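# Close the toy oven door and leave everything standing

## Task

Shut the toy oven's door, release it, and make sure the oven ends up upright. Any toy food basket, any small tea box, the wire rack and the small red box must all still be standing at the end.

## Robot and tools

Robot: two six-joint arms, left_arm and right_arm, each with a two-finger gripper. Joint order within an arm, always: waist, shoulder, elbow, wrist pitch, wrist yaw, wrist roll. Stated ranges (rad): waist -2.618 to 3.054, shoulder 0.000 to 3.142, elbow 0.000 to 3.142, wrist pitch -1.571 to 1.571, wrist yaw -1.571 to 1.571, wrist roll -2.094 to 2.094. Real ends may differ by up to 0.059 rad.

Frame: the scene frame. Origin at table-top height, halfway between the nominal arm bases; +z up, +x outward over the table, +y toward left_arm. Calibrated bases: left_arm (+0.047, +0.286, +0.012) m, right_arm (-0.006, -0.261, +0.016) m, both nearly unrotated about z. Two cameras, cam_head_left and cam_head_right (504x504 each), sit on a stand behind the arms; their calibration is given but may be off by a few mm or degrees.

Row format (used by execute_actions and move): one flat list of 14 numbers, each in [-1, 1], covering both arms even if one stays still: left_arm's six joint values then its opening, then right_arm's six joint values then its opening. Joint values are offsets, not poses: they are added to that arm's Joint targets as they stood when the action (or move) began, not to the previous row. Scale: 1.0 equals 2.224 rad for waist, shoulder and elbow, and 8.485 rad for the three wrist joints. So a wrist offset of 0.01 is about 0.085 rad. Opening is absolute, not an offset: +1 fully open (about 87 mm between pads), +0.5 about 69 mm, 0 about 43 mm, -0.5 about 18 mm, -1 shut. To leave a gripper unchanged, resend its current command; writing 0 commands a half-open gripper. To keep an arm where it is, send 0 for its six joints.

execute_actions(actions, cameras): actions is a list of actions; each action is a list of up to 15 rows, one per 1/30 s control step; if fewer rows are given, the last one is held to fill 15. Repeating an offset in a later action moves the joint further. An action is rejected for both arms if it would push a joint more than 0.059 rad beyond its stated range; a malformed action, or a first action failing that check, rejects the whole call. Joints asked past their real end stop there, and the result may print "joint sent to its limit". cameras: list of names, ["all"], or []; images are returned by default only when actions is empty. An empty actions list also shows the full state and task.

move(target, speed, blend, opening_speed, blocking, cameras): plans smooth joint paths. target is one 14-number row or a list of up to 15 rows; every row's offsets count from the same starting Joint targets. speed: rad/s for the joint with the longest way to go, 0.01 to 12.57, default 0.5; one value or one per target. blend: rad, corner rounding between listed targets; 0 means stop at each. opening_speed: how fast openings change, in units of the -1..+1 scale per second, minimum 0.2. blocking=false returns after about 0.5 s while motion continues. Paths do not avoid obstacles or the other arm, and grippers travel in curves. The result adds a "move:" line: done, off_target (resting over 0.035 rad from target), moving, held (a check withheld steps or the clearance check halted the path), or fault; limits=held may be appended.

wait(seconds 0 to 10, cameras): lets time pass holding the last commands; a running move carries on. stop(cameras): brakes a running move; fast moves need room to brake. zoom_image(camera, region): camera is cam_head_left or cam_head_right; region [x0, y0, x1, y1] in pixels of its latest image, at most 504 on each side. finished_scene(scene): ends the current scene, giving its number; make no further call in that reply.

Reading results: end_effector_position (m) and end_effector_quat_wxyz for each gripper in the scene frame; the position is the point between the finger pads, fingers point along gripper +z and close along its y. Hand readings may be a few cm off at long reach. Joint positions (rad) and Joint velocities (rad/s) come per arm, with the gripper last on a 0 (closed) to 1 (open) scale; "within noise" means still. Joint targets are what the next offsets add to. Tool commands lists current gripper commands. grip_measured uses the same scale as the opening you command; to hold something, command about 0.04 below its reading at first contact. Joint torques are raw drive outputs including arm weight, with offsets and noise; shoulder, elbow and waist values wrap at ±28 N m. "joint command not followed" means the clearance check altered targets. MOTOR HOT appears at 75 °C; at 90 °C an OVER-TEMPERATURE FAULT folds that arm and disables it.

Cautions: move gently near the oven and the standing items; fast contact hits hard, and aiming far past a contact presses hard. Never let the arms or grippers press on each other, and do not let objects, fixtures or the table strain an arm's camera cable. Nothing may drop or leave the table; do not release the door while it is still moving. If an arm stalls against something it keeps pushing, so command its targets back past its measured positions. Avoid long stretched-out holds, which heat motors. Joint speed is capped and each step's target stays within a fixed lead of the measured angle, so big offsets take several actions. Loose items may be nudged occasionally by outside forces.

Each tool is called after ">>>" by a JSON object that holds its "op" and its "data", one argument or row to a line.

## Session

>>> {"op": "execute_actions", "data": {
  "actions": []
}}

>>> {"op": "zoom_image", "data": {
  "camera": "cam_head_right",
  "region": [100, 100, 400, 400]
}}

>>> {"op": "zoom_image", "data": {
  "camera": "cam_head_left",
  "region": [100, 100, 400, 400]
}}

Scene clock: 0.00 s.
left_arm: end_effector_position=(+0.4310, +0.2880, +0.3590) grip_measured=+0.990 end_effector_quat_wxyz=(+0.692, +0.005, +0.722, +0.006) | right_arm: end_effector_position=(+0.3680, -0.2740, +0.0492) grip_measured=+1.000 end_effector_quat_wxyz=(+0.534, +0.045, +0.844, -0.003)
Joint positions: left_arm=[-0.006 1.06 1.042 -0.026 0.002 0.016 0.995] | right_arm=[-0.091 1.541 0.388 0.709 0.027 0.06 1]
Joint velocities: within noise
Joint torques (N m): no reading
Motor temperatures (°C): left_arm=[25 26 28 27 27 29 29] | right_arm=[27 27 29 27 25 26 28]
Heat: left arm: 29 °C; right arm: 29 °C.
Joint targets: left_arm=[-0.006 1.057 1.052 -0.023 0.002 0.016] | right_arm=[-0.091 1.538 0.393 0.700 0.027 0.061]
Tool commands: left_gripper/opening=+1.0 right_gripper/opening=+1.0

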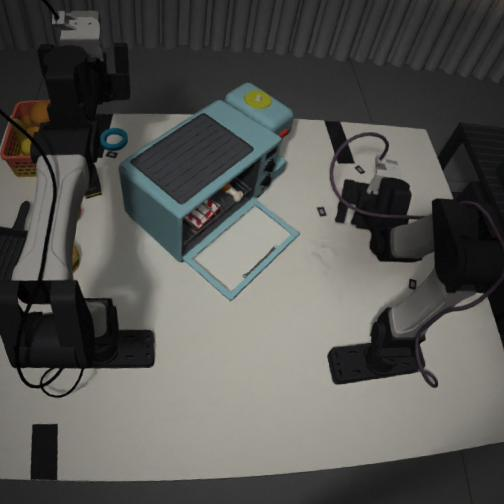

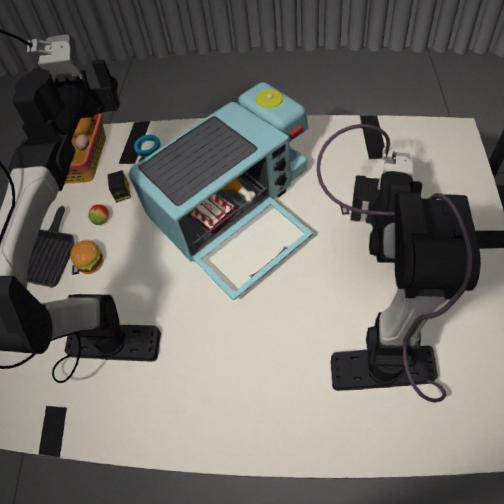

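Scaled by 1.680 from the camera's 504x504 image, which has a finer 720x720 frame.

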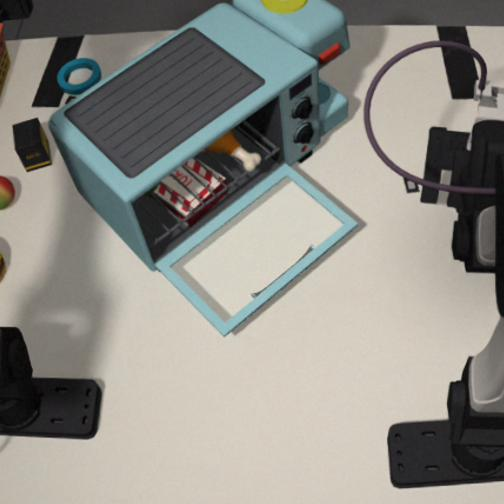

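Scaled by 1.680 from the camera's 504x504 image, which has a finer 720x720 frame.

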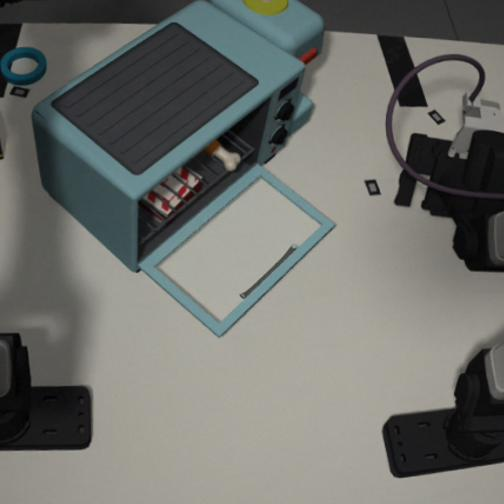

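>>> {"op": "move", "data": {
  "target": [
    [0,0,0,0,0,0,1,0,-0.287,-0.0171,-0.1126,-0.0032,-0.0072,-0.2],
    [0,0,0,0,0,0,1,0.3512,-0.287,-0.0171,-0.1126,-0.0032,-0.0072,-0.2],
    [0,0,0,0,0,0,1,0.3512,-0.2073,-0.0589,-0.0807,-0.0032,-0.0072,-0.2]
  ],
  "speed": [1,0.8,0.5],
  "blend": [0.1,0,0],
  "cameras": ["all"]
}}

>>> {"op": "zoom_image", "data": {
  "camera": "cam_head_right",
  "region": [180, 180, 380, 380]
}}

>>> {"op": "zoom_image", "data": {
  "camera": "cam_head_left",
  "region": [180, 180, 380, 380]
}}

Scene clock: 8.17 s.
left_arm: end_effector_position=(+0.4310, +0.2880, +0.3590) grip_measured=+0.990 end_effector_quat_wxyz=(+0.692, +0.005, +0.722, +0.006) | right_arm: end_effector_position=(+0.1833, -0.0869, +0.0254) grip_measured=-0.200 end_effector_quat_wxyz=(+0.361, -0.329, +0.861, +0.141)
Joint positions: left_arm=[-0.006 1.06 1.042 -0.026 0.002 0.016 0.995] | right_arm=[0.685 1.064 0.279 0.009 0.006 0.012 0.4]
Joint torques (N m): left_arm=[0.25 -3.12 8.44 1.95 0.08 0.01] | right_arm=[0.49 -1.03 5.23 1.94 -0.04 -0.11]
Heat: left arm: 31 °C; right arm: 30 °C.
Joint targets: left_arm=[-0.006 1.057 1.052 -0.023 0.002 0.016] | right_arm=[0.690 1.077 0.262 0.016 -0.001 -0.001]
move: done

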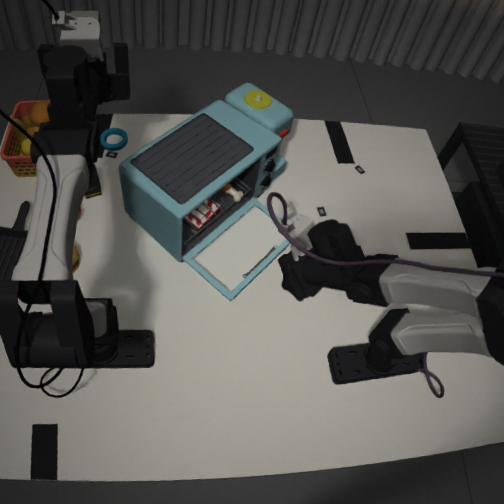

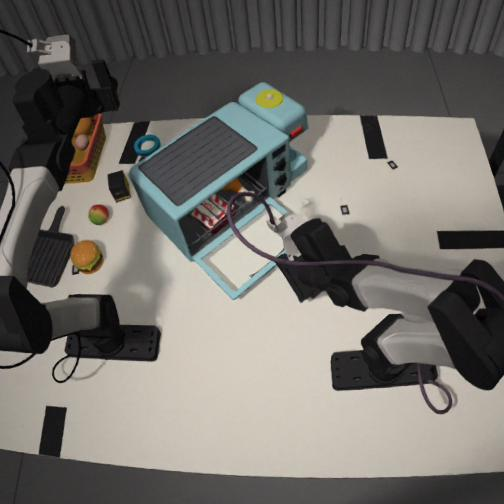

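Scaled by 2.520 from the camera's 504x504 image, which has a finer 720x720 frame.

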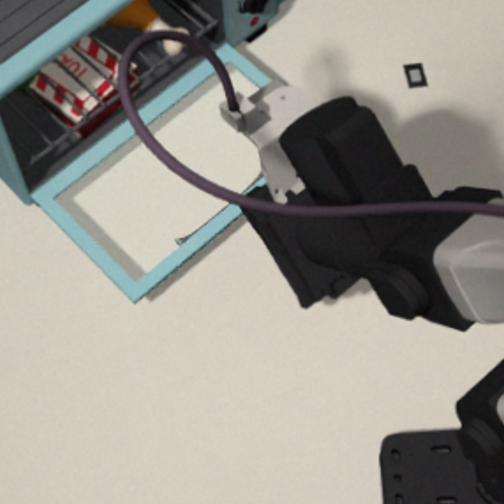

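Scaled by 2.520 from the camera's 504x504 image, which has a finer 720x720 frame.

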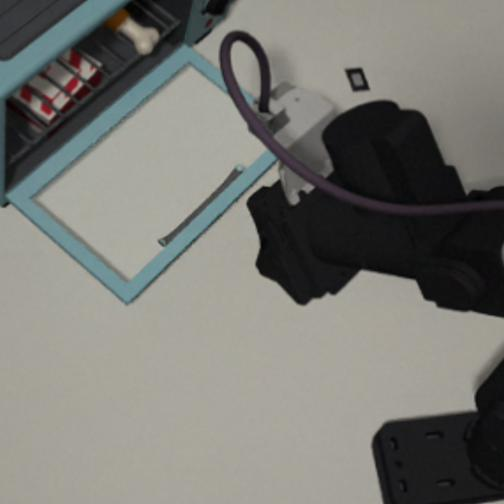

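>>> {"op": "move", "data": {
  "target": [
    [0,0,0,0,0,0,1,0,-0.0796,0.0418,-0.0319,0,0,-1],
    [0,0,0,0,0,0,1,0,-0.0796,0.0418,-0.0319,0,0.185,-1],
    [0,0,0,0,0,0,1,0,-0.014,0.009,-0.007,0,0.185,-1]
  ],
  "speed": [1,1.5,0.5],
  "blend": [0.03,0.03,0],
  "cameras": ["all"]
}}

>>> {"op": "zoom_image", "data": {
  "camera": "cam_head_right",
  "region": [200, 180, 350, 330]
}}

>>> {"op": "zoom_image", "data": {
  "camera": "cam_head_left",
  "region": [200, 180, 350, 330]
}}

Scene clock: 12.77 s.
left_arm: end_effector_position=(+0.4310, +0.2880, +0.3590) grip_measured=+0.990 end_effector_quat_wxyz=(+0.692, +0.005, +0.722, +0.006) | right_arm: end_effector_position=(+0.1744, -0.0392, +0.0584) grip_measured=-0.975 end_effector_quat_wxyz=(+0.158, +0.365, +0.849, +0.347)
Joint positions: left_arm=[-0.006 1.06 1.042 -0.026 0.002 0.016 0.995] | right_arm=[0.685 1.036 0.297 -0.049 0.006 1.554 0.012]
Joint torques (N m): left_arm=[0.24 -3.12 8.46 1.96 0.08 0] | right_arm=[0.36 -1.18 5.55 1.8 -0.03 0.16]
Heat: left arm: 32 °C; right arm: 30 °C.
Joint targets: left_arm=[-0.006 1.057 1.052 -0.023 0.002 0.016] | right_arm=[0.690 1.046 0.282 -0.044 -0.001 1.569]
move: done

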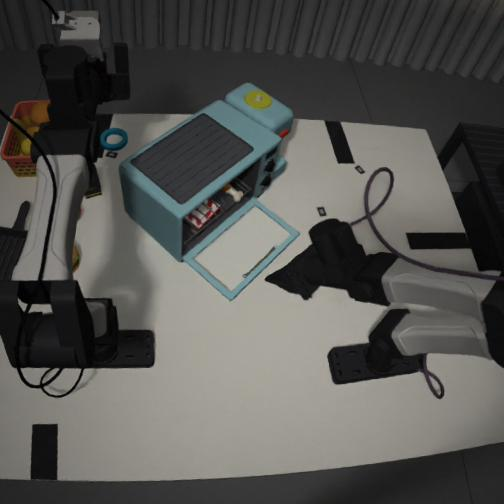

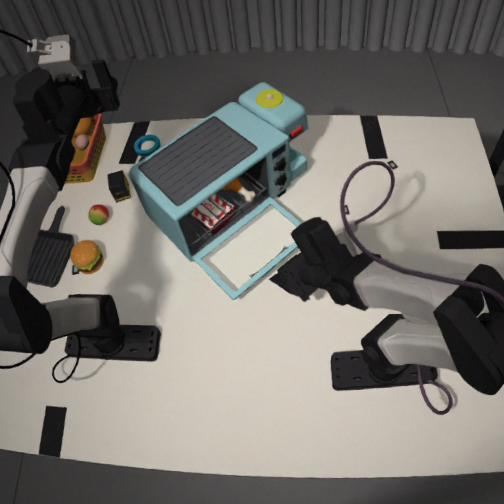

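Scaled by 3.360 from the camera's 504x504 image, which has a finer 720x720 frame.

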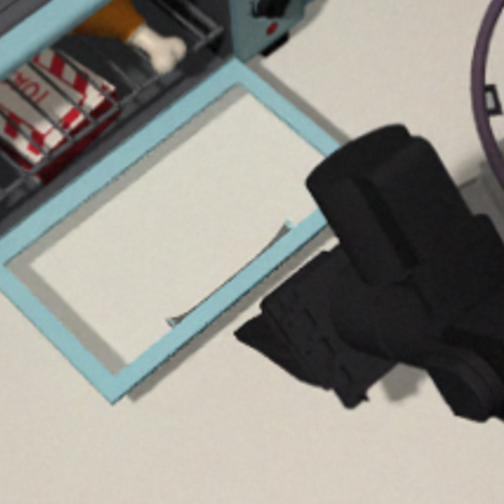

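Scaled by 3.360 from the camera's 504x504 image, which has a finer 720x720 frame.

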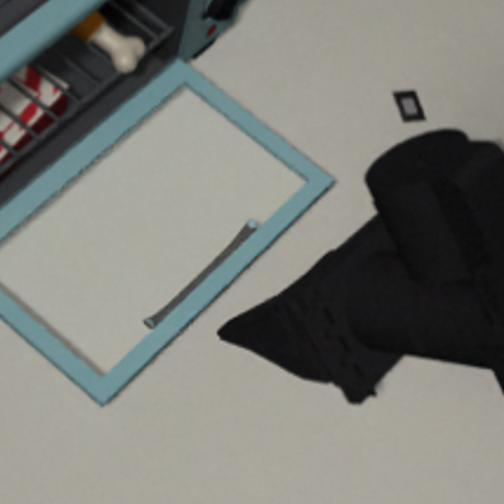

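>>> {"op": "move", "data": {
  "target": [
    [0,0,0,0,0,0,1,0,0.228,-0.0913,0.1082,0,0,-1],
    [0,0,0,0,0,0,1,0,0.2734,-0.0409,0.1069,0,0,-1]
  ],
  "speed": [0.6,0.3],
  "cameras": ["all"]
}}

>>> {"op": "zoom_image", "data": {
  "camera": "cam_head_right",
  "region": [200, 180, 350, 330]
}}

>>> {"op": "zoom_image", "data": {
  "camera": "cam_head_left",
  "region": [200, 180, 350, 330]
}}

Scene clock: 17.10 s.
left_arm: end_effector_position=(+0.4310, +0.2880, +0.3590) grip_measured=+0.990 end_effector_quat_wxyz=(+0.692, +0.005, +0.722, +0.006) | right_arm: end_effector_position=(+0.2080, -0.0062, +0.0175) grip_measured=-0.975 end_effector_quat_wxyz=(+0.190, +0.349, +0.809, +0.432)
Joint positions: left_arm=[-0.006 1.06 1.042 -0.026 0.002 0.016 0.995] | right_arm=[0.685 1.632 0.169 0.876 -0.002 1.562 0.012]
Joint torques (N m): left_arm=[0.25 -3.12 8.46 1.95 0.09 0.01] | right_arm=[0.36 -2.91 5.74 1.83 0.05 0.05]
Motor temperatures (°C): left_arm=[25 27 33 30 27 29 29] | right_arm=[27 27 30 30 25 26 28]
Heat: left arm: 33 °C; right arm: 30 °C.
Joint targets: left_arm=[-0.006 1.057 1.052 -0.023 0.002 0.016] | right_arm=[0.690 1.654 0.191 0.863 -0.001 1.569]
move: done

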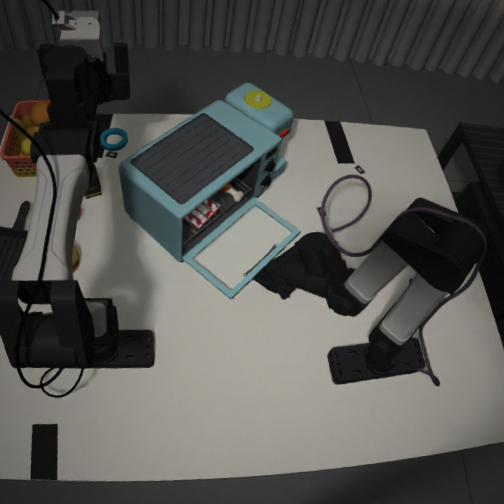

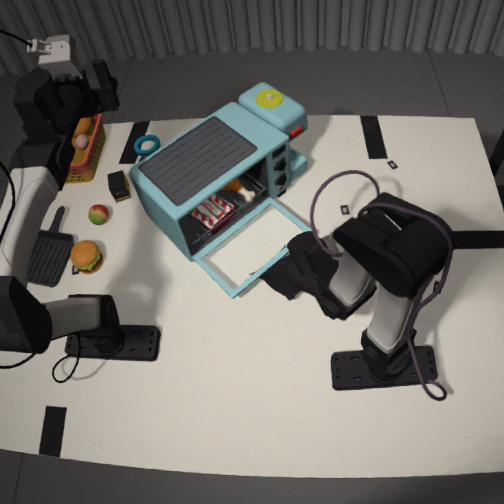

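Scaled by 3.360 from the camera's 504x504 image, which has a finer 720x720 frame.

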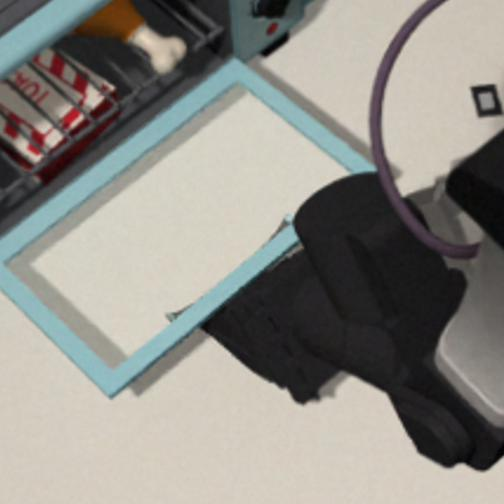

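Scaled by 3.360 from the camera's 504x504 image, which has a finer 720x720 frame.

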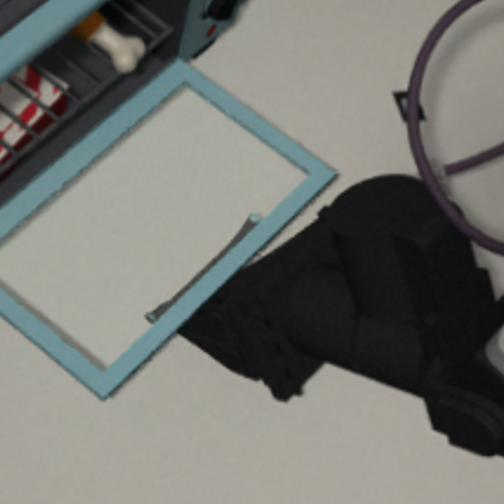

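>>> {"op": "move", "data": {
  "target": [
    [0,0,0,0,0,0,1,0,-0.1277,0.0234,-0.0337,0,0,-1],
    [0,0,0,0,0,0,1,0,-0.1659,0.0468,-0.044,0,0,-1],
    [0,0,0,0,0,0,1,0,-0.1515,0.1551,-0.0686,0,0,-1]
  ],
  "speed": 0.25,
  "blend": [0.03,0.03,0],
  "cameras": ["all"]
}}

Scene clock: 20.67 s.
left_arm: end_effector_position=(+0.4310, +0.2880, +0.3590) grip_measured=+0.990 end_effector_quat_wxyz=(+0.692, +0.005, +0.722, +0.006) | right_arm: end_effector_position=(+0.2468, +0.0299, +0.1275) grip_measured=-0.975 end_effector_quat_wxyz=(+0.203, +0.342, +0.793, +0.462)
Joint positions: left_arm=[-0.006 1.06 1.042 -0.026 0.002 0.016 0.995] | right_arm=[0.685 1.311 0.507 0.292 -0.003 1.562 0.012]
Joint torques (N m): left_arm=[0.23 -3.1 8.42 1.95 0.08 0.01] | right_arm=[0.36 -4.3 9.24 1.94 0.08 0.02]
Heat: left arm: 33 °C; right arm: 31 °C.
Joint targets: left_arm=[-0.006 1.057 1.052 -0.023 0.002 0.016] | right_arm=[0.690 1.317 0.536 0.281 -0.001 1.569]
move: done

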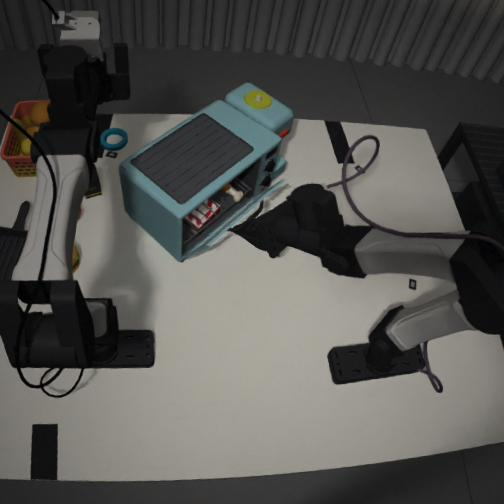

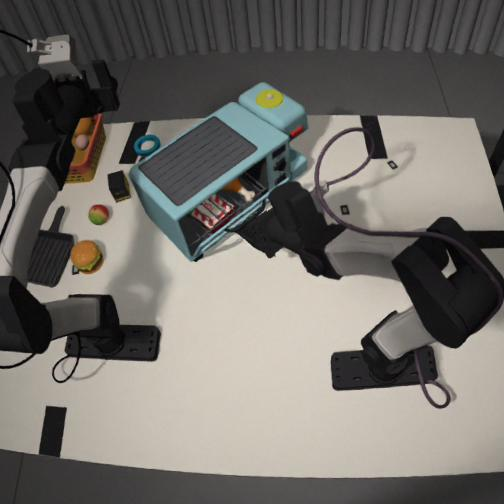

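>>> {"op": "move", "data": {
  "target": [
    [0,0,0,0,0,0,1,0,0.0706,0.0922,-0.0057,0,0,-1],
    [0,0,0,0,0,0,1,0,0.1174,0.1358,-0.0048,0,0,-1]
  ],
  "speed": 0.2,
  "blend": [0.03,0],
  "cameras": ["all"]
}}

>>> {"op": "zoom_image", "data": {
  "camera": "cam_head_left",
  "region": [110, 80, 310, 280]
}}

>>> {"op": "zoom_image", "data": {
  "camera": "cam_head_right",
  "region": [110, 80, 310, 280]
}}

Scene clock: 22.93 s.
left_arm: end_effector_position=(+0.4310, +0.2880, +0.3590) grip_measured=+0.990 end_effector_quat_wxyz=(+0.692, +0.005, +0.722, +0.006) | right_arm: end_effector_position=(+0.2830, +0.0695, +0.1240) grip_measured=-0.975 end_effector_quat_wxyz=(+0.178, +0.346, +0.816, +0.428)
Joint positions: left_arm=[-0.006 1.06 1.042 -0.026 0.002 0.016 0.995] | right_arm=[0.687 1.55 0.781 0.161 -0.023 1.562 0.012]
Joint torques (N m): left_arm=[0.25 -3.12 8.43 1.95 0.08 0.01] | right_arm=[0.09 -4.85 11.11 2.84 0.32 0.07]
Heat: left arm: 34 °C; right arm: 31 °C.
Joint targets: left_arm=[-0.006 1.057 1.052 -0.023 0.002 0.016] | right_arm=[0.690 1.578 0.838 0.240 -0.001 1.569]
move: off_target (right_arm); right_arm: the wrist pitch is farthest, 0.079 rad from its target

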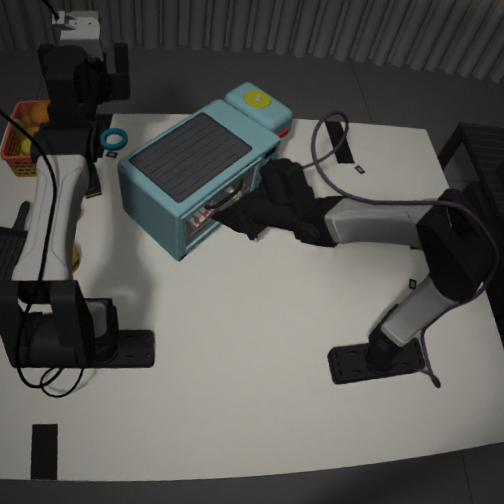

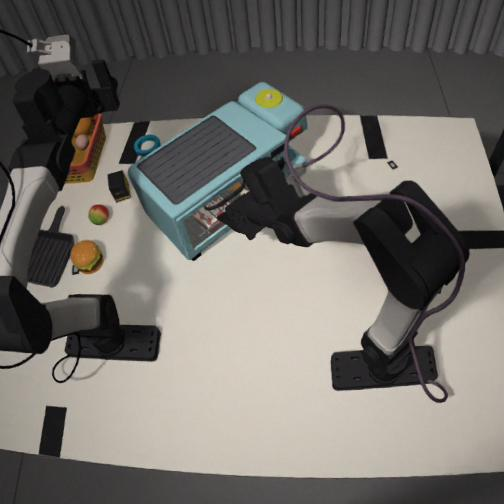

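Scaled by 2.520 from the camera's 504x504 image, which has a finer 720x720 frame.

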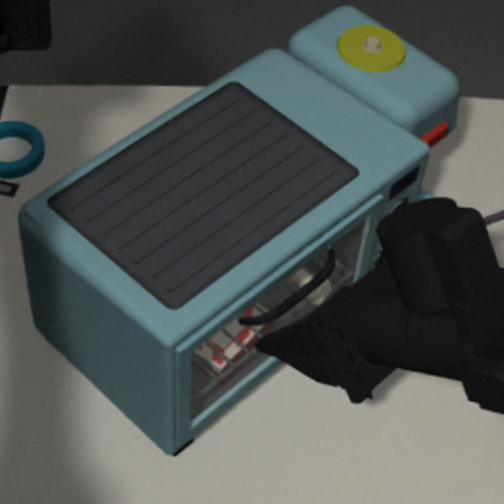

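Scaled by 2.520 from the camera's 504x504 image, which has a finer 720x720 frame.

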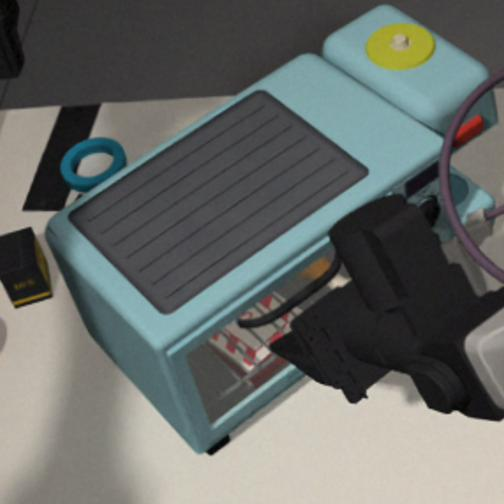

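>>> {"op": "move", "data": {
  "target": [0,0,0,0,0,0,1,0,-0.1174,-0.1358,0.0048,0,0,-1],
  "speed": 0.25,
  "cameras": ["all"]
}}

>>> {"op": "zoom_image", "data": {
  "camera": "cam_head_left",
  "region": [110, 80, 310, 280]
}}

>>> {"op": "zoom_image", "data": {
  "camera": "cam_head_right",
  "region": [110, 80, 310, 280]
}}

Scene clock: 25.07 s.
left_arm: end_effector_position=(+0.4310, +0.2880, +0.3590) grip_measured=+0.990 end_effector_quat_wxyz=(+0.692, +0.005, +0.722, +0.006) | right_arm: end_effector_position=(+0.2520, +0.0381, +0.1332) grip_measured=-0.975 end_effector_quat_wxyz=(+0.200, +0.339, +0.794, +0.464)
Joint positions: left_arm=[-0.006 1.06 1.042 -0.026 0.002 0.016 0.995] | right_arm=[0.687 1.34 0.553 0.276 -0.011 1.562 0.012]
Joint torques (N m): left_arm=[0.24 -3.11 8.46 1.95 0.09 0.01] | right_arm=[0.21 -7.53 5.49 2.11 0.16 0.07]
Heat: left arm: 34 °C; right arm: 32 °C.
Joint targets: left_arm=[-0.006 1.057 1.052 -0.023 0.002 0.016] | right_arm=[0.690 1.317 0.536 0.281 -0.001 1.569]
move: done

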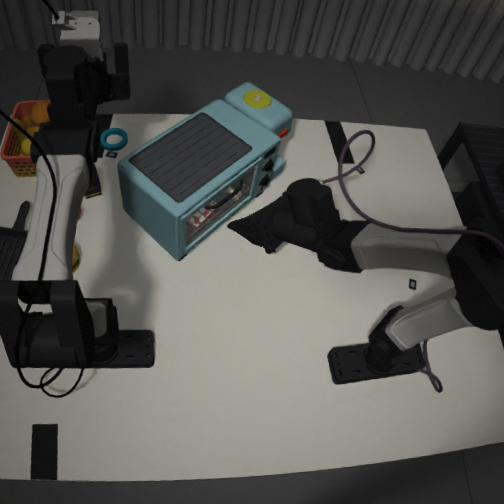

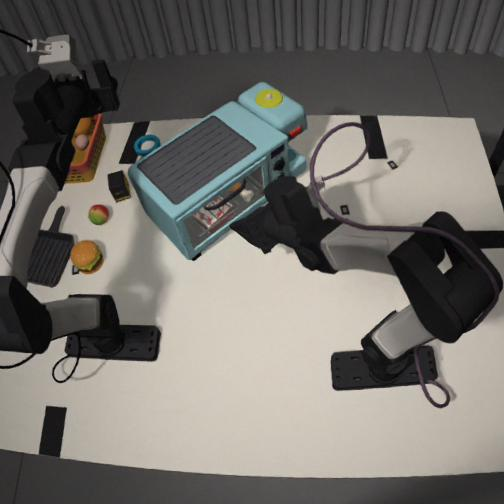

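Scaled by 2.520 from the camera's 504x504 image, which has a finer 720x720 frame.

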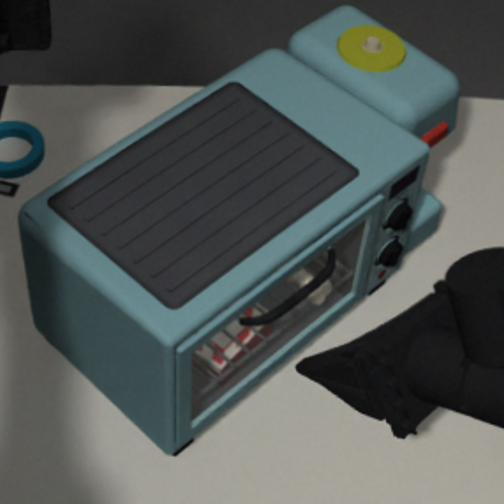

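Scaled by 2.520 from the camera's 504x504 image, which has a finer 720x720 frame.

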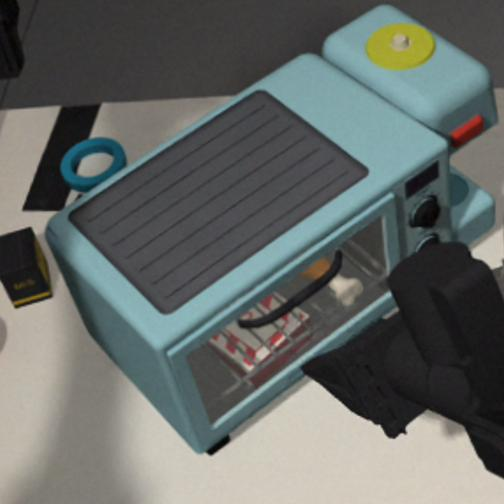

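Closed and released.

>>> {"op": "finished_scene", "data": {
  "scene": 2
}}

The scene is finished: the task was done.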